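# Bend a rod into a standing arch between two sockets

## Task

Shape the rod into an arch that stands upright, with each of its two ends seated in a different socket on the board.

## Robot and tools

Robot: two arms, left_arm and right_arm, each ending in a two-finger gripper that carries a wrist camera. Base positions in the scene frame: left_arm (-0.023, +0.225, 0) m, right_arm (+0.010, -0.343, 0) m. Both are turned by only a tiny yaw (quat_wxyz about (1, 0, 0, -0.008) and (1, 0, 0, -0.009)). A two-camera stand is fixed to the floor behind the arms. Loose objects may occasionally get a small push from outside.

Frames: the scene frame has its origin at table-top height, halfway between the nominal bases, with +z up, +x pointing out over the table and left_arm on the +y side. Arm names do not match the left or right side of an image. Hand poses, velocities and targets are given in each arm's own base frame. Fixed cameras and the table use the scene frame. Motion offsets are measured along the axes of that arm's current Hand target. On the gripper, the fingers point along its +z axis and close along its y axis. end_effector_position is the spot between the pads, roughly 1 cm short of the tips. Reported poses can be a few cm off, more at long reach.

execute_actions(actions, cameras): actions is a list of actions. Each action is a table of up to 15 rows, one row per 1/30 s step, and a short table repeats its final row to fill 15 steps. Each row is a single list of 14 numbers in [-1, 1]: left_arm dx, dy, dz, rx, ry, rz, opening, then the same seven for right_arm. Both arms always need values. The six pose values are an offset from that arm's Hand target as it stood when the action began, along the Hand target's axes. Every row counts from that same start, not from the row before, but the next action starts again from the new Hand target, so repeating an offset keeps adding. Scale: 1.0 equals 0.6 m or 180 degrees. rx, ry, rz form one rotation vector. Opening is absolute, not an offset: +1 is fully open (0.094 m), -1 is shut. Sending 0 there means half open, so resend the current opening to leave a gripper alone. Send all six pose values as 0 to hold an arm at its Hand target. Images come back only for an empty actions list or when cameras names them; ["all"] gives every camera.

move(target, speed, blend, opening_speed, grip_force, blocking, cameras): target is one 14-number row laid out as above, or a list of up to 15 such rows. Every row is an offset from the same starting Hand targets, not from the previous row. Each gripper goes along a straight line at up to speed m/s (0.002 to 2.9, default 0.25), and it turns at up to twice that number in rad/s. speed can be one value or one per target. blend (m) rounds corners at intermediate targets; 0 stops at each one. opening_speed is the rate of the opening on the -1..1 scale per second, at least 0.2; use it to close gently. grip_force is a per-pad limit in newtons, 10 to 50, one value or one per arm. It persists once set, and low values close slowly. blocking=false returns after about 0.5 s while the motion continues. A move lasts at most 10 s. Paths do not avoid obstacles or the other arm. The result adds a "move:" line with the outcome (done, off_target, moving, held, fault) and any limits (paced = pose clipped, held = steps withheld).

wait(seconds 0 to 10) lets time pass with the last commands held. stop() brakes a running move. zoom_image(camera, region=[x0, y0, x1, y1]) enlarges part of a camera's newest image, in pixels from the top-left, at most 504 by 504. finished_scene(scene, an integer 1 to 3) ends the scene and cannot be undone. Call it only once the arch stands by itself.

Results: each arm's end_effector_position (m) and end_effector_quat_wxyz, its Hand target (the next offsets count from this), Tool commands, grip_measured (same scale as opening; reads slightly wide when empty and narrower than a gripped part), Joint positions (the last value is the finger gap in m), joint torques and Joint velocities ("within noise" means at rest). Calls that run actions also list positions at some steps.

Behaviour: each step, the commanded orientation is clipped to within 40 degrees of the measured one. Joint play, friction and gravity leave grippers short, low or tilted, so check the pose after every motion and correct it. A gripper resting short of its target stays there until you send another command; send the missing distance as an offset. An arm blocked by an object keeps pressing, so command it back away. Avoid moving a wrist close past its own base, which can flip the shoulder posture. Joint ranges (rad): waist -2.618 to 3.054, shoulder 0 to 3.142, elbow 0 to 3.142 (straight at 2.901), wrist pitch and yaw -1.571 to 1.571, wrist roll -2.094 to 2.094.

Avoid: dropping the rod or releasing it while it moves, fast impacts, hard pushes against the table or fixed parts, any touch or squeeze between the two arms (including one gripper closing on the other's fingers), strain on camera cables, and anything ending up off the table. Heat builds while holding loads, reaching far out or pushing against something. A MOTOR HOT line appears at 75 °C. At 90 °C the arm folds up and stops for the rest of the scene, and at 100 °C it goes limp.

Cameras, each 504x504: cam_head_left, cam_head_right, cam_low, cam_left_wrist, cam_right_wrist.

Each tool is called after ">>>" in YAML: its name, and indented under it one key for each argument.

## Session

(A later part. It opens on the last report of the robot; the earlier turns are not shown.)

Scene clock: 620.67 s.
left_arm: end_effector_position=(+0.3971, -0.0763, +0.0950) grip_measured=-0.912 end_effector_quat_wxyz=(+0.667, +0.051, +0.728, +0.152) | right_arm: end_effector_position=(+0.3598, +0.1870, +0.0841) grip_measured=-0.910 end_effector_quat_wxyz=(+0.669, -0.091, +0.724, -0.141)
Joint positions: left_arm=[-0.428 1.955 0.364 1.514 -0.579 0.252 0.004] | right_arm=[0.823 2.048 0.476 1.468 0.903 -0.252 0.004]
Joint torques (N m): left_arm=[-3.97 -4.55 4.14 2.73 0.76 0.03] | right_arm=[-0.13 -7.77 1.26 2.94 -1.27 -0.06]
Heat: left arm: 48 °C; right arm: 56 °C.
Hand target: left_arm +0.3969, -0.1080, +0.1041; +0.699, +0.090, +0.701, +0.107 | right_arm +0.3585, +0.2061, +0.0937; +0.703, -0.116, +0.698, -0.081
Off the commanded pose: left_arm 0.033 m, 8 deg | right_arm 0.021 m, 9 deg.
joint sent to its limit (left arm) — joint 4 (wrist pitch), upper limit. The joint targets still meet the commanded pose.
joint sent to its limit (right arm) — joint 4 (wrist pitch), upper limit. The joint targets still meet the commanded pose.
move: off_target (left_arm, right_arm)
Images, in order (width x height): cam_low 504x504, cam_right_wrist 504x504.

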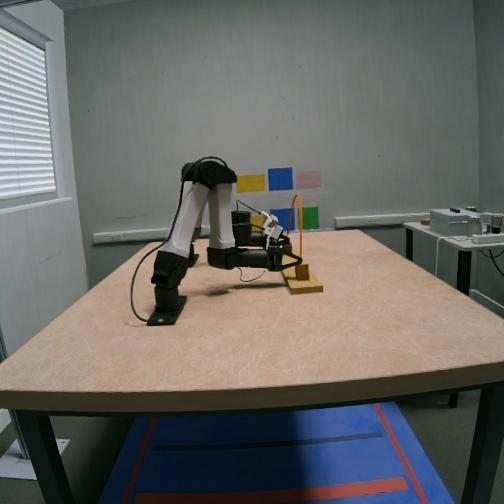

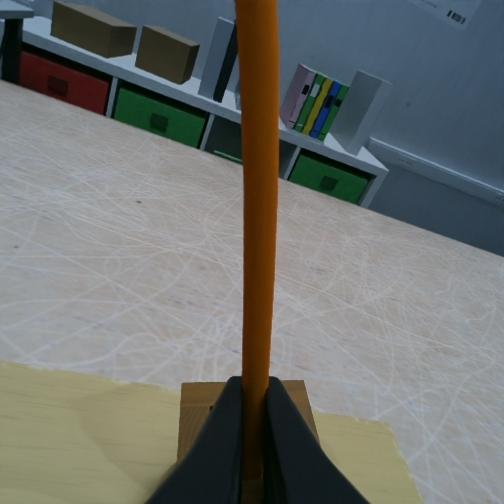

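>>> move:
  target: [0, 0, 0, 0, 0, 0, -1, 0.0037, -0.0128, -0.0007, 0, 0, 0, -0.7]
  speed: 0.04
  opening_speed: 0.25
  cameras: ["cam_low", "cam_right_wrist", "cam_head_left"]

>>> zoom_image:
  camera: "cam_right_wrist"
  region: [160, 354, 310, 504]

Scene clock: 629.43 s.
left_arm: end_effector_position=(+0.3968, -0.0775, +0.0950) grip_measured=-0.912 end_effector_quat_wxyz=(+0.666, +0.056, +0.728, +0.154) | right_arm: end_effector_position=(+0.3605, +0.1814, +0.0851) grip_measured=-0.702 end_effector_quat_wxyz=(+0.668, -0.098, +0.725, -0.135)
Joint positions: left_arm=[-0.431 1.955 0.364 1.514 -0.579 0.262 0.004] | right_arm=[0.8 2.027 0.452 1.468 0.863 -0.252 0.014]
Joint torques (N m): left_arm=[-3.78 -4.59 4.16 2.74 0.76 0.02] | right_arm=[-0.03 -7.04 1.39 2.95 -1.06 -0.01]
Heat: left arm: 49 °C; right arm: 60 °C.
Hand target: left_arm +0.3969, -0.1080, +0.1041; +0.699, +0.090, +0.701, +0.107 | right_arm +0.3585, +0.1981, +0.0937; +0.703, -0.116, +0.698, -0.081
Off the commanded pose: left_arm 0.032 m, 8 deg | right_arm 0.019 m, 8 deg.
joint sent to its limit (left arm) — joint 4 (wrist pitch), upper limit. The joint targets still meet the commanded pose.
joint sent to its limit (right arm) — joint 4 (wrist pitch), upper limit. The joint targets still meet the commanded pose.
move: off_target (left_arm, right_arm)
Images, in order (width x height): cam_head_left 504x504, cam_low 504x504, cam_right_wrist 504x504.

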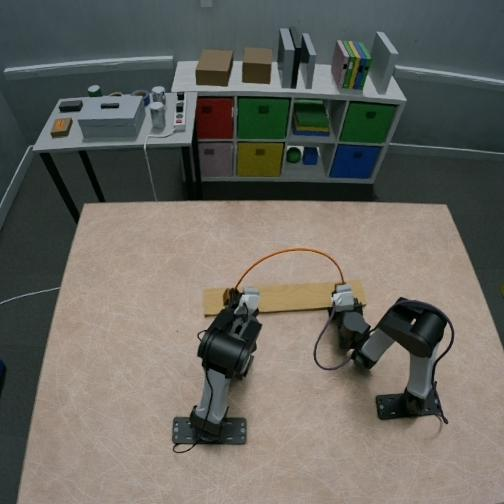

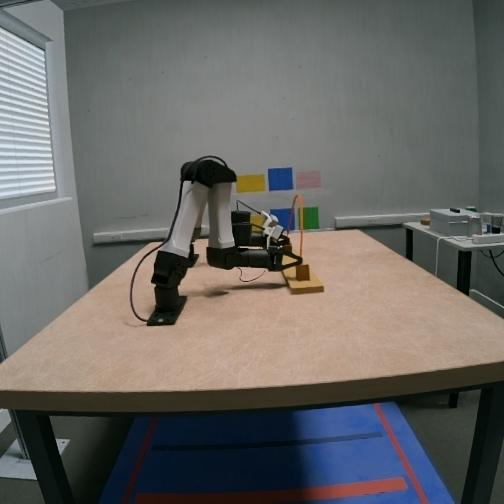

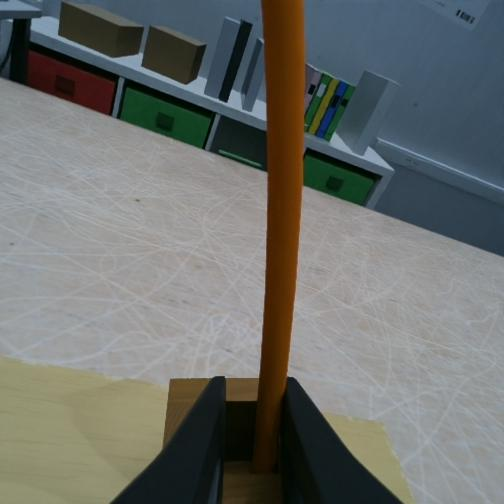

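Scaled by 3.360.

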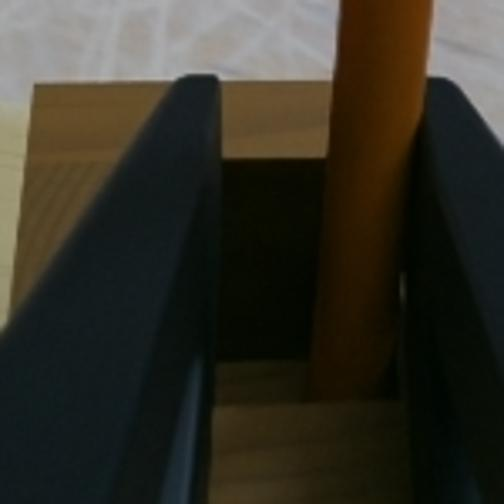

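>>> move:
  target:
    - [0, 0, 0, 0, 0, 0, -1, 0, -0.004, 0, 0, 0, 0, -0.4]
    - [0, 0, 0, 0, 0, 0, -1, -0.0400, -0.0005, 0.0005, 0, 0, 0, -0.4]
  speed: 0.06
  opening_speed: 0.5
  cameras: ["cam_low", "cam_right_wrist"]

>>> zoom_image:
  camera: "cam_right_wrist"
  region: [130, 304, 330, 504]

>>> zoom_image:
  camera: "cam_low"
  region: [272, 226, 322, 276]

Scene clock: 645.03 s.
left_arm: end_effector_position=(+0.3964, -0.0796, +0.0953) grip_measured=-0.912 end_effector_quat_wxyz=(+0.667, +0.059, +0.727, +0.153) | right_arm: end_effector_position=(+0.3593, +0.1860, +0.0911) grip_measured=-0.402 end_effector_quat_wxyz=(+0.673, -0.116, +0.720, -0.126)
Joint positions: left_arm=[-0.436 1.955 0.364 1.515 -0.579 0.264 0.004] | right_arm=[0.798 2.001 0.439 1.468 0.821 -0.275 0.028]
Joint torques (N m): left_arm=[-3.28 -4.59 4.23 2.72 0.77 0] | right_arm=[1.21 -12.57 4.05 2.32 -0.54 -0.08]
Heat: left arm: 50 °C; right arm: 63 °C.
Hand target: left_arm +0.3969, -0.1080, +0.1041; +0.699, +0.090, +0.701, +0.107 | right_arm +0.3585, +0.2044, +0.1168; +0.703, -0.116, +0.698, -0.081
Off the commanded pose: left_arm 0.030 m, 8 deg | right_arm 0.032 m, 7 deg.
joint sent to its limit (left arm) — joint 4 (wrist pitch), upper limit. The joint targets still meet the commanded pose.
move: off_target (left_arm, right_arm)
Images, in order (width x height): cam_low 504x504, cam_right_wrist 504x504.

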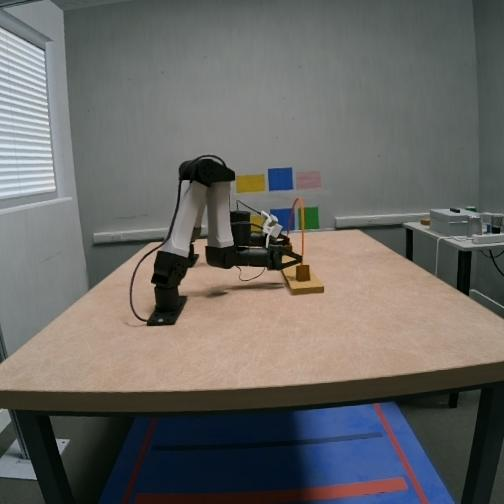

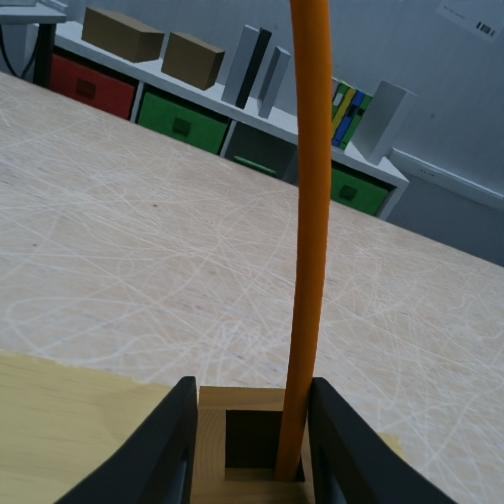

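Scaled by 2.520.

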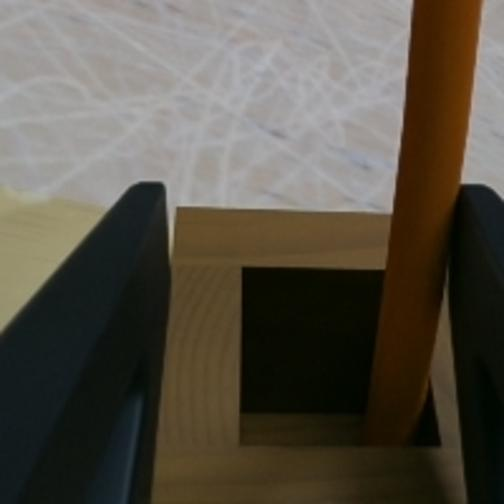

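Scaled by 10.080.

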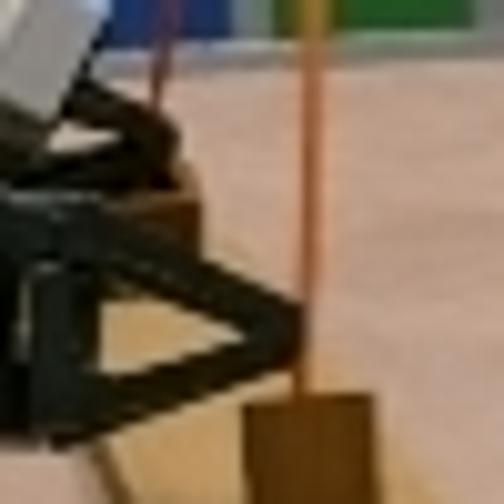

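>>> move:
  target: [0, 0, 0, 0, 0, 0, -1, -0.0325, -0.0220, 0, 0, 0, 0, -0.4]
  speed: 0.06
  cameras: ["cam_low", "cam_right_wrist"]

>>> zoom_image:
  camera: "cam_right_wrist"
  region: [130, 304, 330, 504]

Scene clock: 653.67 s.
left_arm: end_effector_position=(+0.3956, -0.0881, +0.0952) grip_measured=-0.912 end_effector_quat_wxyz=(+0.669, +0.070, +0.726, +0.142) | right_arm: end_effector_position=(+0.3591, +0.1960, +0.1337) grip_measured=-0.402 end_effector_quat_wxyz=(+0.703, -0.110, +0.697, -0.086)
Joint positions: left_arm=[-0.45 1.955 0.364 1.515 -0.563 0.264 0.004] | right_arm=[0.798 1.864 0.439 1.431 0.763 -0.281 0.028]
Joint torques (N m): left_arm=[-2.04 -4.4 4.48 2.74 0.61 0] | right_arm=[-0.75 -11.59 3.88 1.51 -0.14 -0.05]
Heat: left arm: 50 °C; right arm: 60 °C.
Hand target: left_arm +0.3969, -0.1080, +0.1041; +0.699, +0.090, +0.701, +0.107 | right_arm +0.3589, +0.1971, +0.1392; +0.703, -0.116, +0.698, -0.081
Off the commanded pose: left_arm 0.022 m, 7 deg | right_arm 0.006 m, 1 deg.
joint sent to its limit (left arm) — joint 4 (wrist pitch), upper limit. The joint targets still meet the commanded pose.
move: off_target (left_arm)
Images, in order (width x height): cam_low 504x504, cam_right_wrist 504x504.

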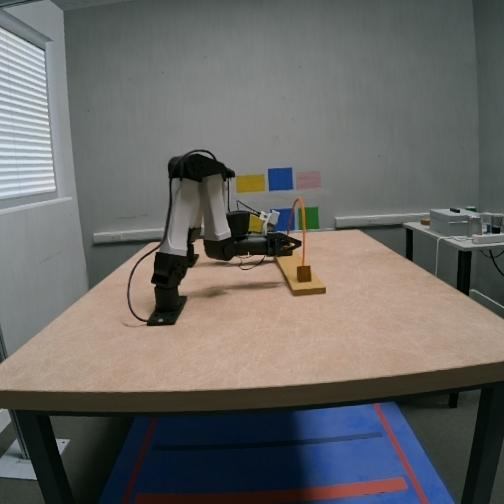

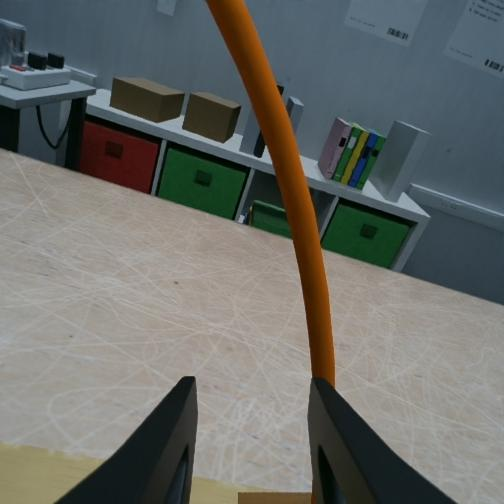

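Scaled by 2.520.

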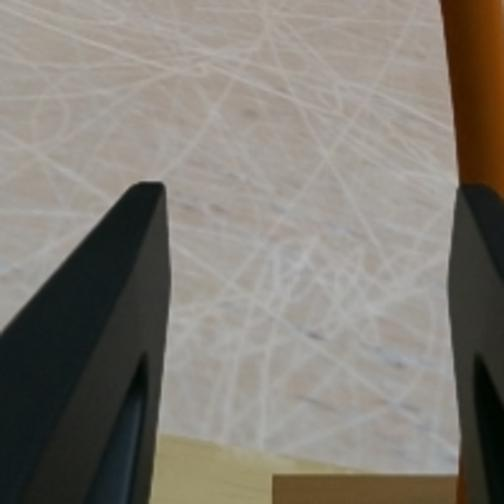

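>>> move:
  target:
    - [0, 0, 0, 0, 0, 0, -1, 0, 0, -0.055, 0, 0, 0, -0.4]
    - [0, 0, 0, 0, 0, 0, -1, 0.0263, -0.0193, -0.055, 0, 0, -0.03, -0.2]
  speed: 0.1
  blend: [0.005, 0]
  cameras: ["cam_low", "cam_right_wrist", "cam_left_wrist"]

>>> zoom_image:
  camera: "cam_right_wrist"
  region: [150, 254, 400, 504]

Scene clock: 667.23 s.
left_arm: end_effector_position=(+0.3956, -0.0881, +0.0952) grip_measured=-0.912 end_effector_quat_wxyz=(+0.669, +0.070, +0.726, +0.142) | right_arm: end_effector_position=(+0.3261, +0.1813, +0.1148) grip_measured=-0.202 end_effector_quat_wxyz=(+0.677, -0.167, +0.705, -0.128)
Joint positions: left_arm=[-0.45 1.955 0.364 1.515 -0.563 0.264 0.004] | right_arm=[0.849 1.81 0.299 1.439 0.801 -0.367 0.037]
Joint torques (N m): left_arm=[-2.11 -4.37 4.49 2.72 0.61 0.01] | right_arm=[-1.05 -6.63 2.91 2.66 -0.1 -0.06]
Heat: left arm: 51 °C; right arm: 55 °C.
Hand target: left_arm +0.3969, -0.1080, +0.1041; +0.699, +0.090, +0.701, +0.107 | right_arm +0.3266, +0.1800, +0.1271; +0.698, -0.148, +0.691, -0.114
Off the commanded pose: left_arm 0.022 m, 7 deg | right_arm 0.012 m, 4 deg.
joint sent to its limit (left arm) — joint 4 (wrist pitch), upper limit. The joint targets still meet the commanded pose.
move: off_target (left_arm, right_arm); target 2's new opening was sent with right_arm's hand 0.012 m and 4 deg from that target
Images, in order (width x height): cam_low 504x504, cam_left_wrist 504x504, cam_right_wrist 504x504.

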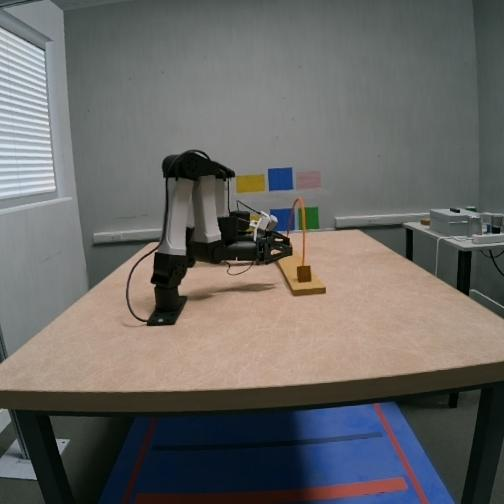

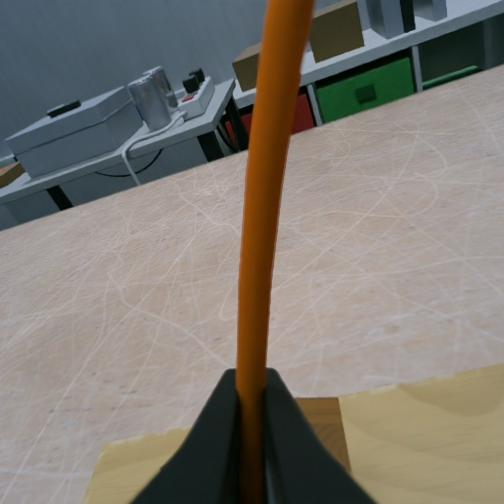

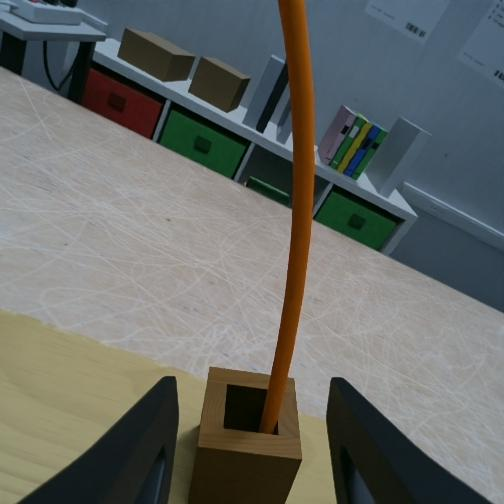

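Scaled by 2.016.

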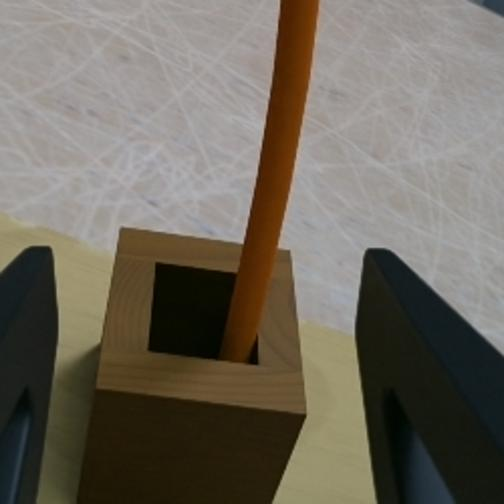

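>>> move:
  target:
    - [0, 0, 0, 0, 0, 0, -1, -0.0167, -0.0247, 0.0870, 0, 0, 0.033, -0.2]
    - [0, 0, 0, 0, 0, 0, -1, -0.0167, -0.0247, 0.0870, 0, 0, 0.033, -1]
  speed: 0.1
  opening_speed: 0.6
  cameras: ["cam_low", "cam_right_wrist"]

>>> zoom_image:
  camera: "cam_low"
  region: [272, 226, 322, 276]

Scene clock: 680.97 s.
left_arm: end_effector_position=(+0.3958, -0.0902, +0.0951) grip_measured=-0.912 end_effector_quat_wxyz=(+0.669, +0.075, +0.726, +0.139) | right_arm: end_effector_position=(+0.3746, +0.1722, +0.1419) grip_measured=-0.903 end_effector_quat_wxyz=(+0.706, -0.119, +0.693, -0.081)
Joint positions: left_arm=[-0.45 1.955 0.364 1.515 -0.55 0.269 0.004] | right_arm=[0.68 1.81 0.415 1.408 0.625 -0.292 0.005]
Joint torques (N m): left_arm=[-2.04 -4.36 4.42 2.74 0.5 -0.04] | right_arm=[-1.13 -8.09 6.17 1.58 -0.02 0.15]
Heat: left arm: 51 °C; right arm: 55 °C.
Hand target: left_arm +0.3969, -0.1080, +0.1041; +0.699, +0.090, +0.701, +0.107 | right_arm +0.3793, +0.1725, +0.1419; +0.703, -0.112, +0.698, -0.077
Off the commanded pose: left_arm 0.020 m, 6 deg | right_arm 0.005 m, 1 deg.
joint sent to its limit (left arm) — joint 4 (wrist pitch), upper limit. The joint targets still meet the commanded pose.
move: off_target (left_arm)
Images, in order (width x height): cam_low 504x504, cam_right_wrist 504x504.

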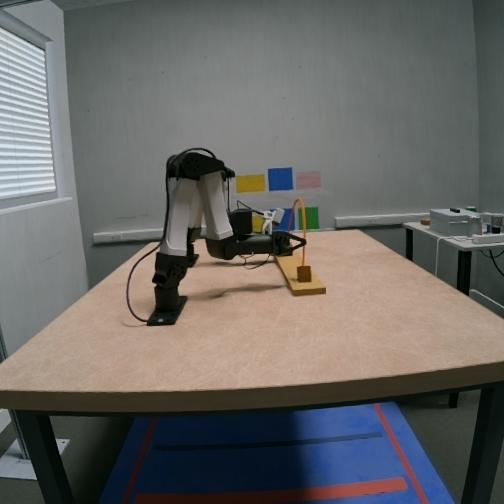

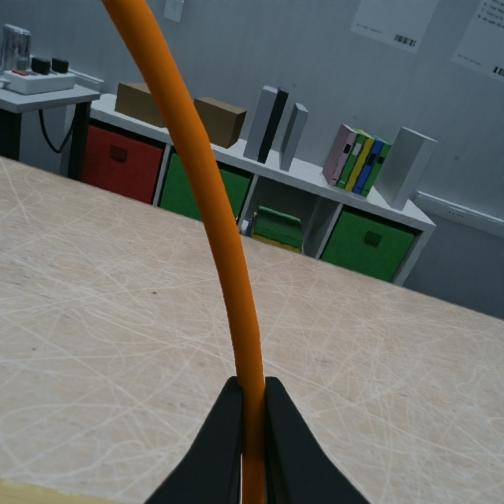

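Scaled by 10.080.

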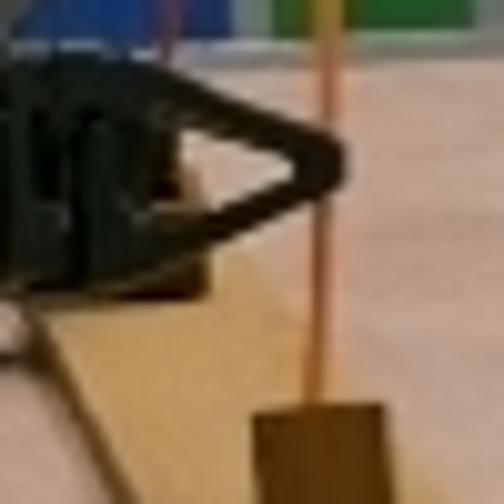

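>>> move:
  target: [0, 0, 0, 0, 0, 0, -1, 0.0263, -0.0014, -0.0005, 0, 0, 0, -1]
  speed: 0.06
  cameras: ["cam_low", "cam_right_wrist"]

>>> zoom_image:
  camera: "cam_low"
  region: [272, 226, 322, 276]

Scene clock: 687.17 s.
left_arm: end_effector_position=(+0.3958, -0.0902, +0.0951) grip_measured=-0.912 end_effector_quat_wxyz=(+0.669, +0.076, +0.726, +0.140) | right_arm: end_effector_position=(+0.3769, +0.1713, +0.1396) grip_measured=-0.903 end_effector_quat_wxyz=(+0.711, -0.118, +0.689, -0.078)
Joint positions: left_arm=[-0.45 1.955 0.364 1.515 -0.55 0.27 0.004] | right_arm=[0.669 1.843 0.415 1.456 0.608 -0.295 0.005]
Joint torques (N m): left_arm=[-2.04 -4.4 4.48 2.73 0.5 -0.04] | right_arm=[-1.44 -4.3 3.88 2.04 -0.05 0.19]
Heat: left arm: 51 °C; right arm: 53 °C.
Hand target: left_arm +0.3969, -0.1080, +0.1041; +0.699, +0.090, +0.701, +0.107 | right_arm +0.3793, +0.1674, +0.1270; +0.703, -0.112, +0.698, -0.077
Off the commanded pose: left_arm 0.020 m, 6 deg | right_arm 0.013 m, 2 deg.
joint sent to its limit (left arm) — joint 4 (wrist pitch), upper limit. The joint targets still meet the commanded pose.
move: off_target (left_arm, right_arm)
Images, in order (width x height): cam_low 504x504, cam_right_wrist 504x504.

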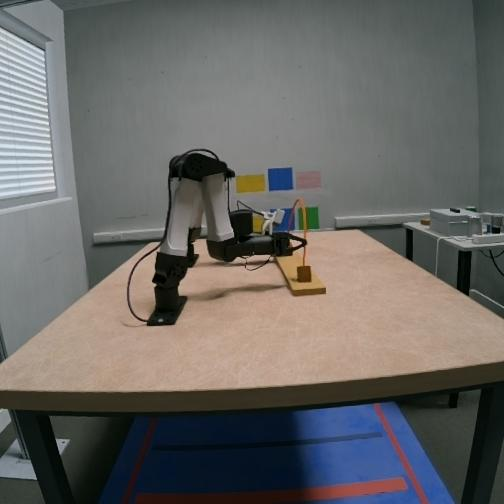

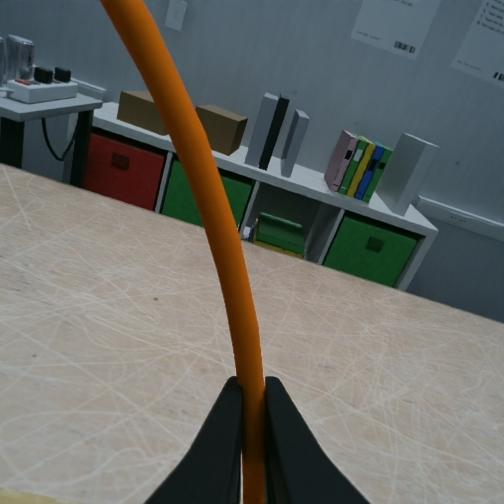

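Scaled by 10.080.

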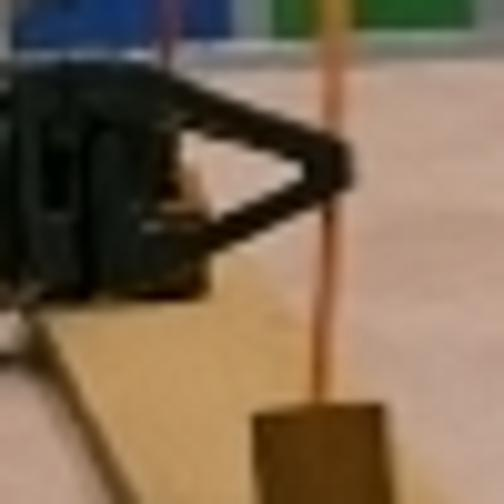

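>>> move:
  target: [0, 0, 0, 0, 0, 0, -1, 0.004, 0.004, -0.003, 0, 0, -0.0400, -1]
  speed: 0.06
  cameras: ["cam_low", "cam_right_wrist"]

Scene clock: 695.03 s.
left_arm: end_effector_position=(+0.3958, -0.0902, +0.0951) grip_measured=-0.912 end_effector_quat_wxyz=(+0.669, +0.076, +0.726, +0.140) | right_arm: end_effector_position=(+0.3779, +0.1729, +0.1381) grip_measured=-0.905 end_effector_quat_wxyz=(+0.706, -0.155, +0.682, -0.112)
Joint positions: left_arm=[-0.45 1.955 0.364 1.515 -0.55 0.27 0.004] | right_arm=[0.669 1.853 0.42 1.459 0.603 -0.395 0.004]
Joint torques (N m): left_arm=[-2 -4.3 4.53 2.73 0.49 -0.06] | right_arm=[-0.58 -3.79 3.07 2.2 0.11 -0.04]
Heat: left arm: 51 °C; right arm: 52 °C.
Hand target: left_arm +0.3969, -0.1080, +0.1041; +0.699, +0.090, +0.701, +0.107 | right_arm +0.3774, +0.1690, +0.1240; +0.697, -0.156, +0.690, -0.121
Off the commanded pose: left_arm 0.020 m, 6 deg | right_arm 0.015 m, 2 deg.
joint sent to its limit (left arm) — joint 4 (wrist pitch), upper limit. The joint targets still meet the commanded pose.
move: off_target (left_arm, right_arm)
Images, in order (width x height): cam_low 504x504, cam_right_wrist 504x504.

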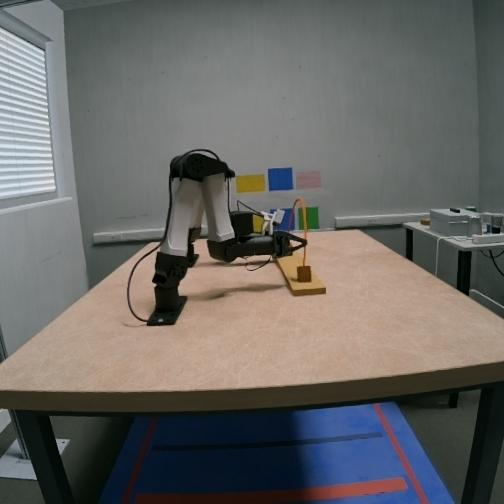

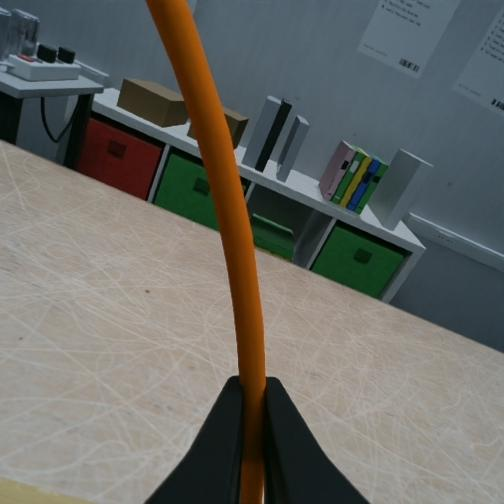

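>>> move:
  target:
    - [0.0055, 0.0192, 0.0005, 0, 0, 0, -1, -0.0195, 0, 0, 0, 0, 0, -1]
    - [0.0055, 0.0192, 0.0005, 0, 0, 0, -0.6, -0.0195, 0, 0, 0, 0, 0, -1]
  speed: 0.06
  opening_speed: 0.3
  cameras: ["cam_low", "cam_left_wrist", "cam_right_wrist"]

>>> zoom_image:
  camera: "cam_left_wrist"
  region: [150, 304, 350, 504]

Scene clock: 707.00 s.
left_arm: end_effector_position=(+0.3987, -0.0940, +0.0951) grip_measured=-0.603 end_effector_quat_wxyz=(+0.673, +0.088, +0.725, +0.118) | right_arm: end_effector_position=(+0.3774, +0.1742, +0.1389) grip_measured=-0.905 end_effector_quat_wxyz=(+0.706, -0.155, +0.682, -0.114)
Joint positions: left_arm=[-0.43 1.954 0.364 1.515 -0.481 0.259 0.019] | right_arm=[0.676 1.853 0.422 1.459 0.613 -0.399 0.004]
Joint torques (N m): left_arm=[-0.06 -5.35 2.81 2.78 0.26 -0.08] | right_arm=[0.14 -8.77 4.37 1.55 0.15 -0.02]
Heat: left arm: 52 °C; right arm: 51 °C.
Hand target: left_arm +0.3969, -0.0960, +0.1040; +0.699, +0.090, +0.701, +0.107 | right_arm +0.3771, +0.1735, +0.1347; +0.697, -0.156, +0.690, -0.121
Off the commanded pose: left_arm 0.009 m, 4 deg | right_arm 0.004 m, 2 deg.
joint sent to its limit (left arm) — joint 4 (wrist pitch), upper limit. The joint targets still meet the commanded pose.
move: off_target (left_arm); target 2's new opening was sent with left_arm's hand 0.011 m and 5 deg from that target
Images, in order (width x height): cam_low 504x504, cam_left_wrist 504x504, cam_right_wrist 504x504.

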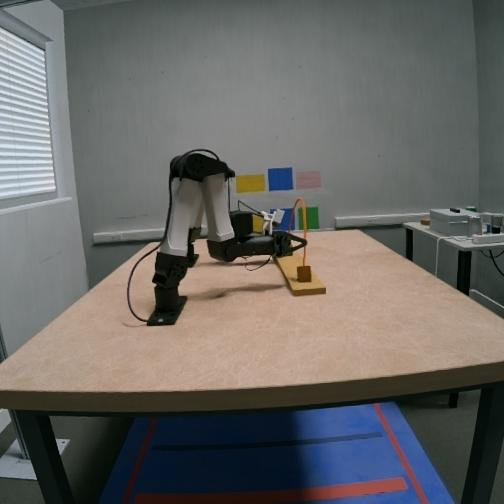

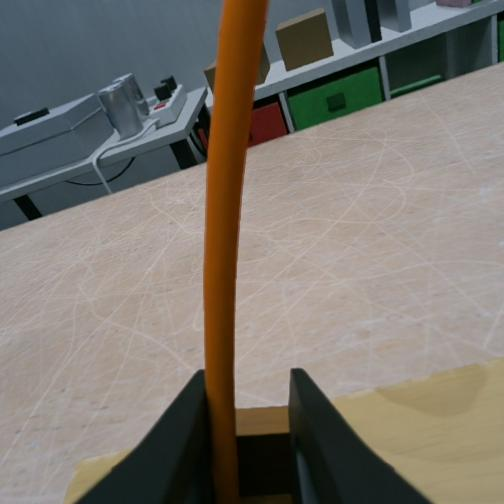

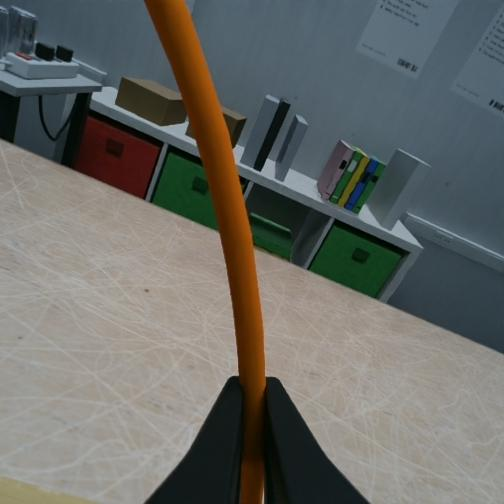

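Scaled by 2.520.

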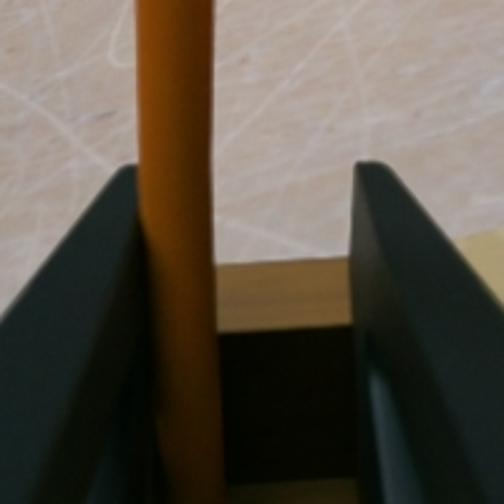

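>>> move:
  target:
    - [0.0028, 0.0096, 0.0002, 0, 0, 0, -0.3, 0, 0, 0, 0, 0, 0, -1]
    - [-0.0542, 0.0225, 0.0002, 0, 0, 0, -0.3, 0, 0, 0, 0, 0, 0, -1]
  speed: 0.06
  opening_speed: 0.5
  cameras: ["cam_low", "cam_left_wrist"]

>>> zoom_image:
  camera: "cam_left_wrist"
  region: [130, 254, 380, 504]

Scene clock: 718.03 s.
left_arm: end_effector_position=(+0.3975, -0.0937, +0.1403) grip_measured=-0.303 end_effector_quat_wxyz=(+0.707, +0.083, +0.695, +0.101) | right_arm: end_effector_position=(+0.3774, +0.1742, +0.1389) grip_measured=-0.905 end_effector_quat_wxyz=(+0.706, -0.155, +0.682, -0.114)
Joint positions: left_arm=[-0.412 1.799 0.354 1.468 -0.435 0.27 0.033] | right_arm=[0.676 1.853 0.422 1.459 0.613 -0.399 0.004]
Joint torques (N m): left_arm=[-0.03 -7.17 4.74 1.68 0.11 0.08] | right_arm=[0.14 -8.77 4.36 1.55 0.16 -0.01]
Heat: left arm: 51 °C; right arm: 49 °C.
Hand target: left_arm +0.3969, -0.0921, +0.1391; +0.699, +0.090, +0.701, +0.107 | right_arm +0.3771, +0.1735, +0.1347; +0.697, -0.156, +0.690, -0.121
Off the commanded pose: left_arm 0.002 m, 2 deg | right_arm 0.004 m, 2 deg.
move: done
Images, in order (width x height): cam_low 504x504, cam_left_wrist 504x504.

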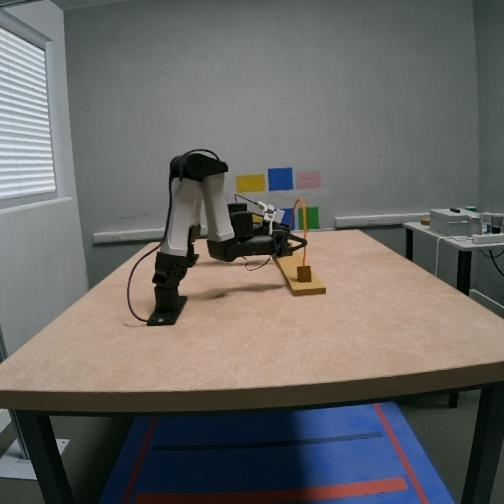

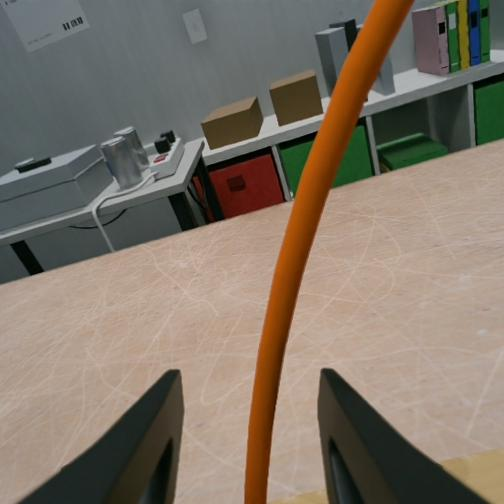

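Scaled by 2.016.

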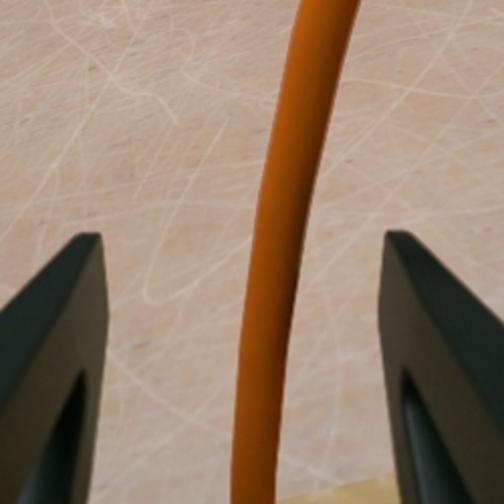

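>>> move:
  target:
    - [0, -0.0045, 0, 0, 0, 0.03, -0.3, 0, 0, 0, 0, 0, 0, -1]
    - [0, -0.0045, 0, 0, 0, 0.03, -1, 0, 0, 0, 0, 0, 0, -1]
    - [0.0300, -0.0045, 0, 0, 0, 0.03, -1, 0, 0, 0, 0, 0, 0, -1]
  speed: 0.06
  opening_speed: 0.6
  cameras: ["cam_low", "cam_left_wrist"]

>>> zoom_image:
  camera: "cam_low"
  region: [272, 186, 322, 286]

Scene clock: 728.40 s.
left_arm: end_effector_position=(+0.3986, -0.0973, +0.1351) grip_measured=-0.916 end_effector_quat_wxyz=(+0.704, +0.122, +0.687, +0.129) | right_arm: end_effector_position=(+0.3770, +0.1746, +0.1389) grip_measured=-0.905 end_effector_quat_wxyz=(+0.706, -0.155, +0.681, -0.114)
Joint positions: left_arm=[-0.412 1.842 0.356 1.514 -0.417 0.368 0.004] | right_arm=[0.677 1.853 0.422 1.459 0.614 -0.401 0.004]
Joint torques (N m): left_arm=[0.69 -2.29 3.07 2.38 0.03 0.01] | right_arm=[-0.05 -8.79 4.37 1.55 0.14 0.01]
Heat: left arm: 48 °C; right arm: 48 °C.
Hand target: left_arm +0.3968, -0.0896, +0.1209; +0.693, +0.123, +0.696, +0.140 | right_arm +0.3771, +0.1735, +0.1347; +0.697, -0.156, +0.690, -0.121
Off the commanded pose: left_arm 0.016 m, 2 deg | right_arm 0.004 m, 2 deg.
move: off_target (left_arm)
Images, in order (width x height): cam_low 504x504, cam_left_wrist 504x504.

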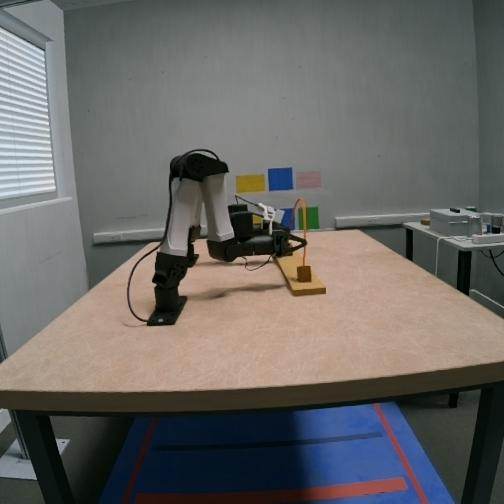

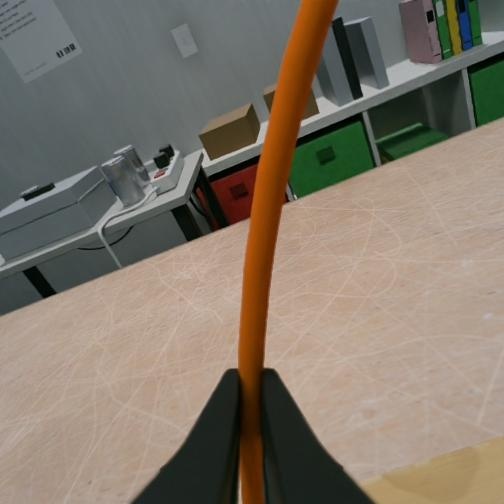

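Scaled by 5.040.

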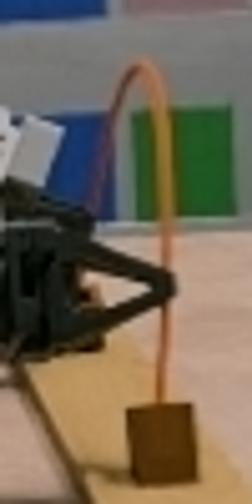

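>>> move:
  target:
    - [-0.0226, 0.0017, 0, 0, 0, 0, -1, -0.006, 0, 0, 0, 0, 0, -1]
    - [-0.0226, 0.0017, 0, 0, 0, 0, -0.4, -0.006, 0, 0, 0, 0, 0, -0.4]
  speed: 0.06
  opening_speed: 0.35
  cameras: ["all"]

>>> zoom_image:
  camera: "cam_low"
  region: [252, 186, 342, 296]

Scene clock: 739.27 s.
left_arm: end_effector_position=(+0.3984, -0.0970, +0.1354) grip_measured=-0.403 end_effector_quat_wxyz=(+0.702, +0.124, +0.689, +0.130) | right_arm: end_effector_position=(+0.3768, +0.1738, +0.1345) grip_measured=-0.402 end_effector_quat_wxyz=(+0.699, -0.159, +0.687, -0.120)
Joint positions: left_arm=[-0.412 1.831 0.356 1.497 -0.418 0.37 0.028] | right_arm=[0.679 1.851 0.422 1.434 0.623 -0.401 0.028]
Joint torques (N m): left_arm=[-0.55 -7.17 4.29 1.69 -0.12 0.02] | right_arm=[0.18 -10.17 4.92 1.57 0.1 0.01]
Heat: left arm: 47 °C; right arm: 47 °C.
Hand target: left_arm +0.3969, -0.0937, +0.1339; +0.693, +0.123, +0.696, +0.140 | right_arm +0.3771, +0.1749, +0.1381; +0.697, -0.156, +0.690, -0.121
Off the commanded pose: left_arm 0.004 m, 2 deg | right_arm 0.004 m, 0 deg.
move: done

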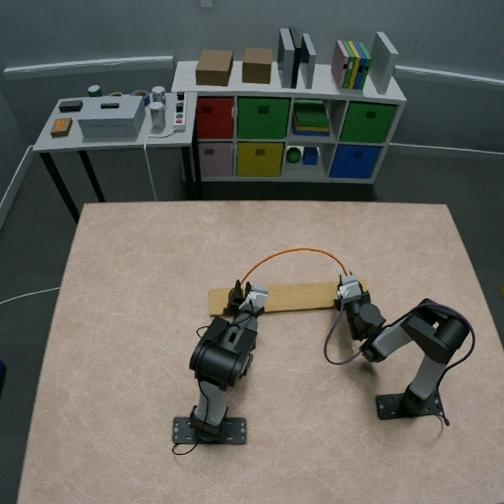

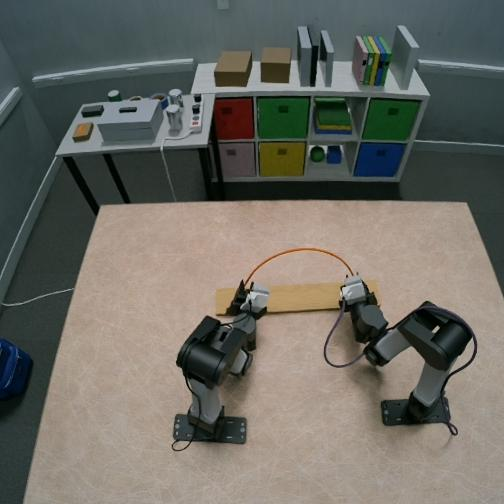

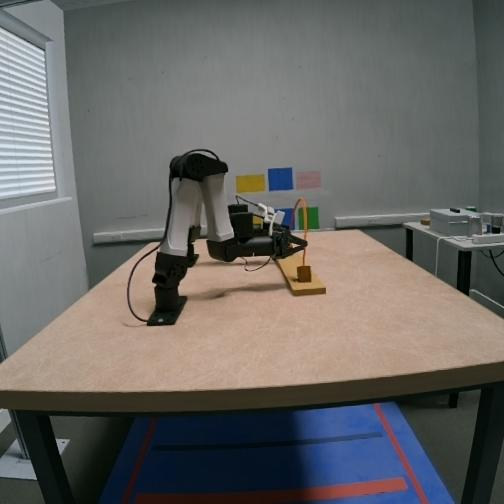

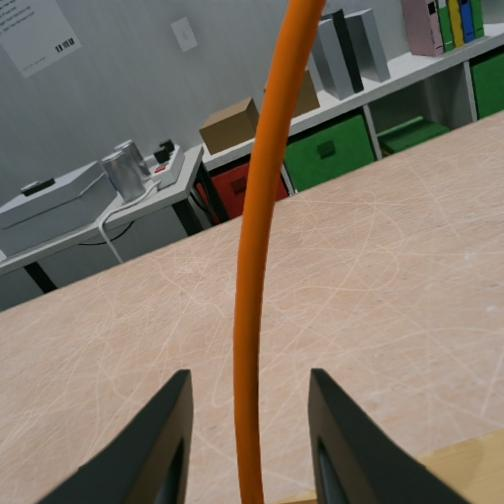

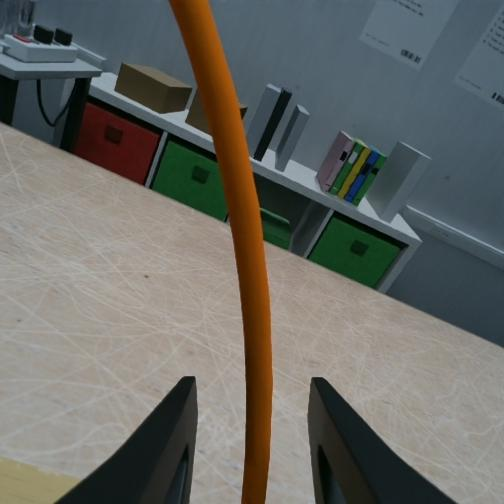

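Scaled by 4.582.

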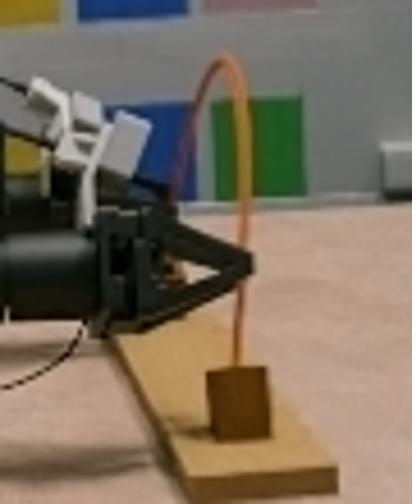

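>>> move:
  target:
    - [0, 0, -0.0700, 0, 0, 0, -0.4, 0, 0, -0.0700, 0, 0, 0, -0.4]
    - [-0.03, 0, -0.2000, 0, 0, 0, -0.4, -0.0500, 0, -0.1900, 0, 0, 0, -0.4]
  speed: [0.08, 0.12]
  cameras: ["all"]

>>> zoom_image:
  camera: "cam_low"
  region: [252, 186, 342, 296]

>>> zoom_image:
  camera: "cam_head_left"
  region: [200, 230, 380, 330]

>>> zoom_image:
  camera: "cam_left_wrist"
  region: [150, 204, 400, 454]

>>> zoom_image:
  camera: "cam_right_wrist"
  region: [150, 254, 400, 504]

Scene clock: 749.70 s.
left_arm: end_effector_position=(+0.2806, -0.1071, +0.1594) grip_measured=-0.403 end_effector_quat_wxyz=(+0.707, +0.119, +0.685, +0.129) | right_arm: end_effector_position=(+0.2642, +0.1821, +0.1649) grip_measured=-0.402 end_effector_quat_wxyz=(+0.699, -0.161, +0.686, -0.123)
Joint positions: left_arm=[-0.794 1.308 0.024 1.33 -0.802 0.385 0.028] | right_arm=[1.087 1.44 0.194 1.263 1.03 -0.418 0.028]
Joint torques (N m): left_arm=[-1.28 -2.96 4.63 1.48 -0.15 -0.12] | right_arm=[0.34 -6.97 5.05 1.35 0.12 0.13]
Heat: left arm: 45 °C; right arm: 46 °C.
Hand target: left_arm +0.2771, -0.1031, +0.1506; +0.694, +0.123, +0.696, +0.140 | right_arm +0.2626, +0.1807, +0.1658; +0.697, -0.156, +0.690, -0.121
Off the commanded pose: left_arm 0.010 m, 2 deg | right_arm 0.002 m, 1 deg.
move: done

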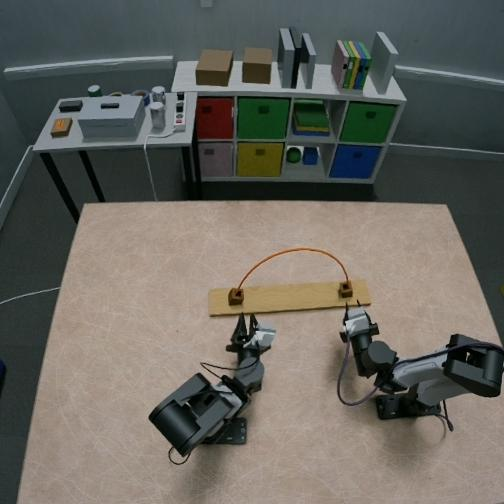

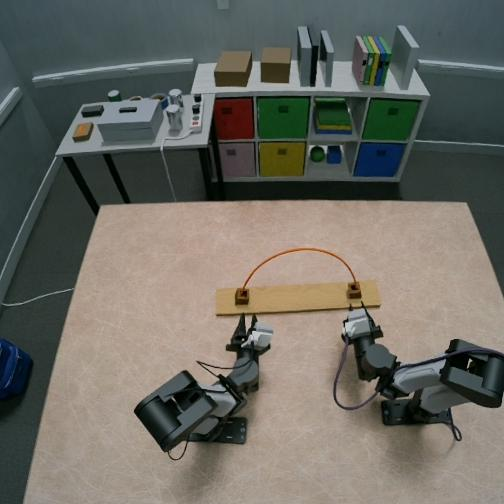

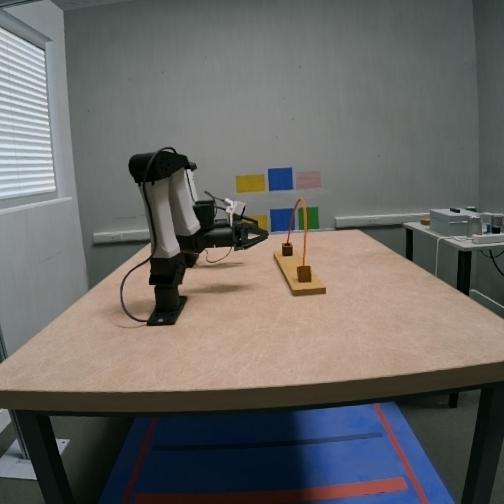

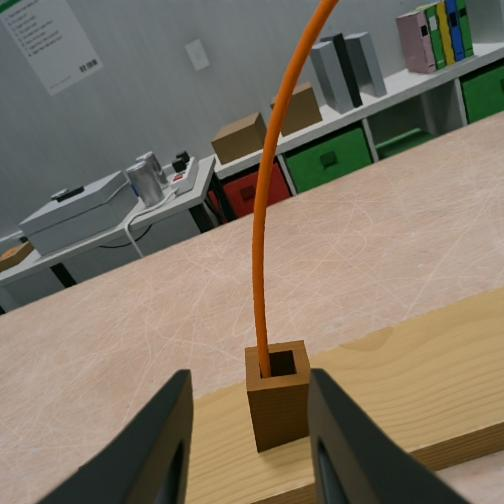

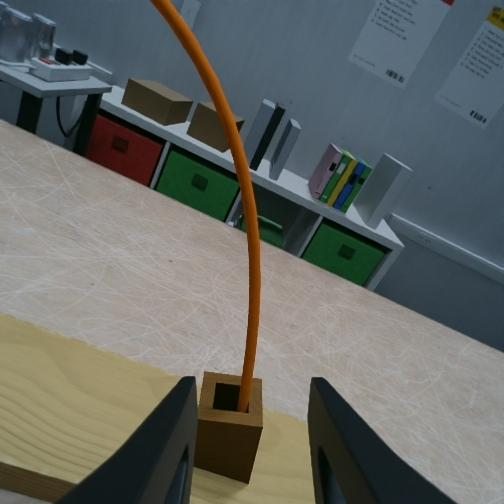

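Scaled by 4.582.

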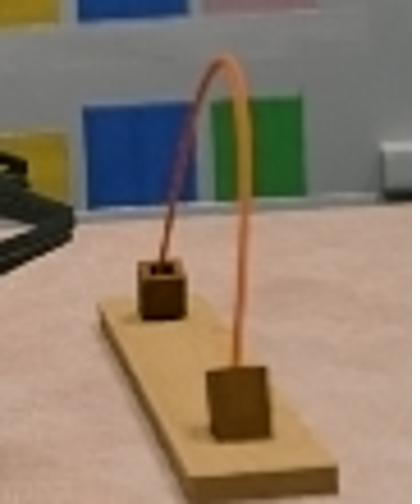

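Scaled by 2.800.

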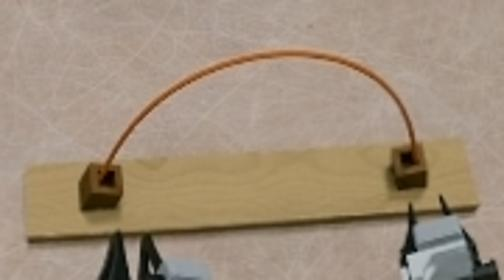

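Scaled by 2.016.

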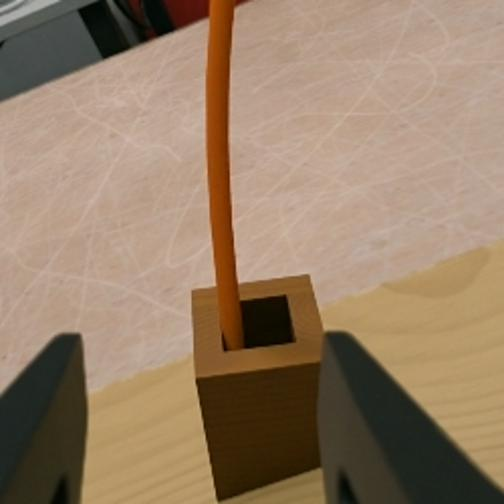

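Scaled by 2.016.

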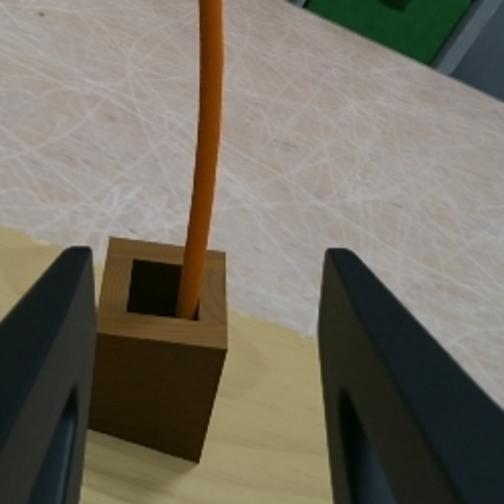

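>>> finished_scene:
  scene: 3

The scene is finished: the task was done.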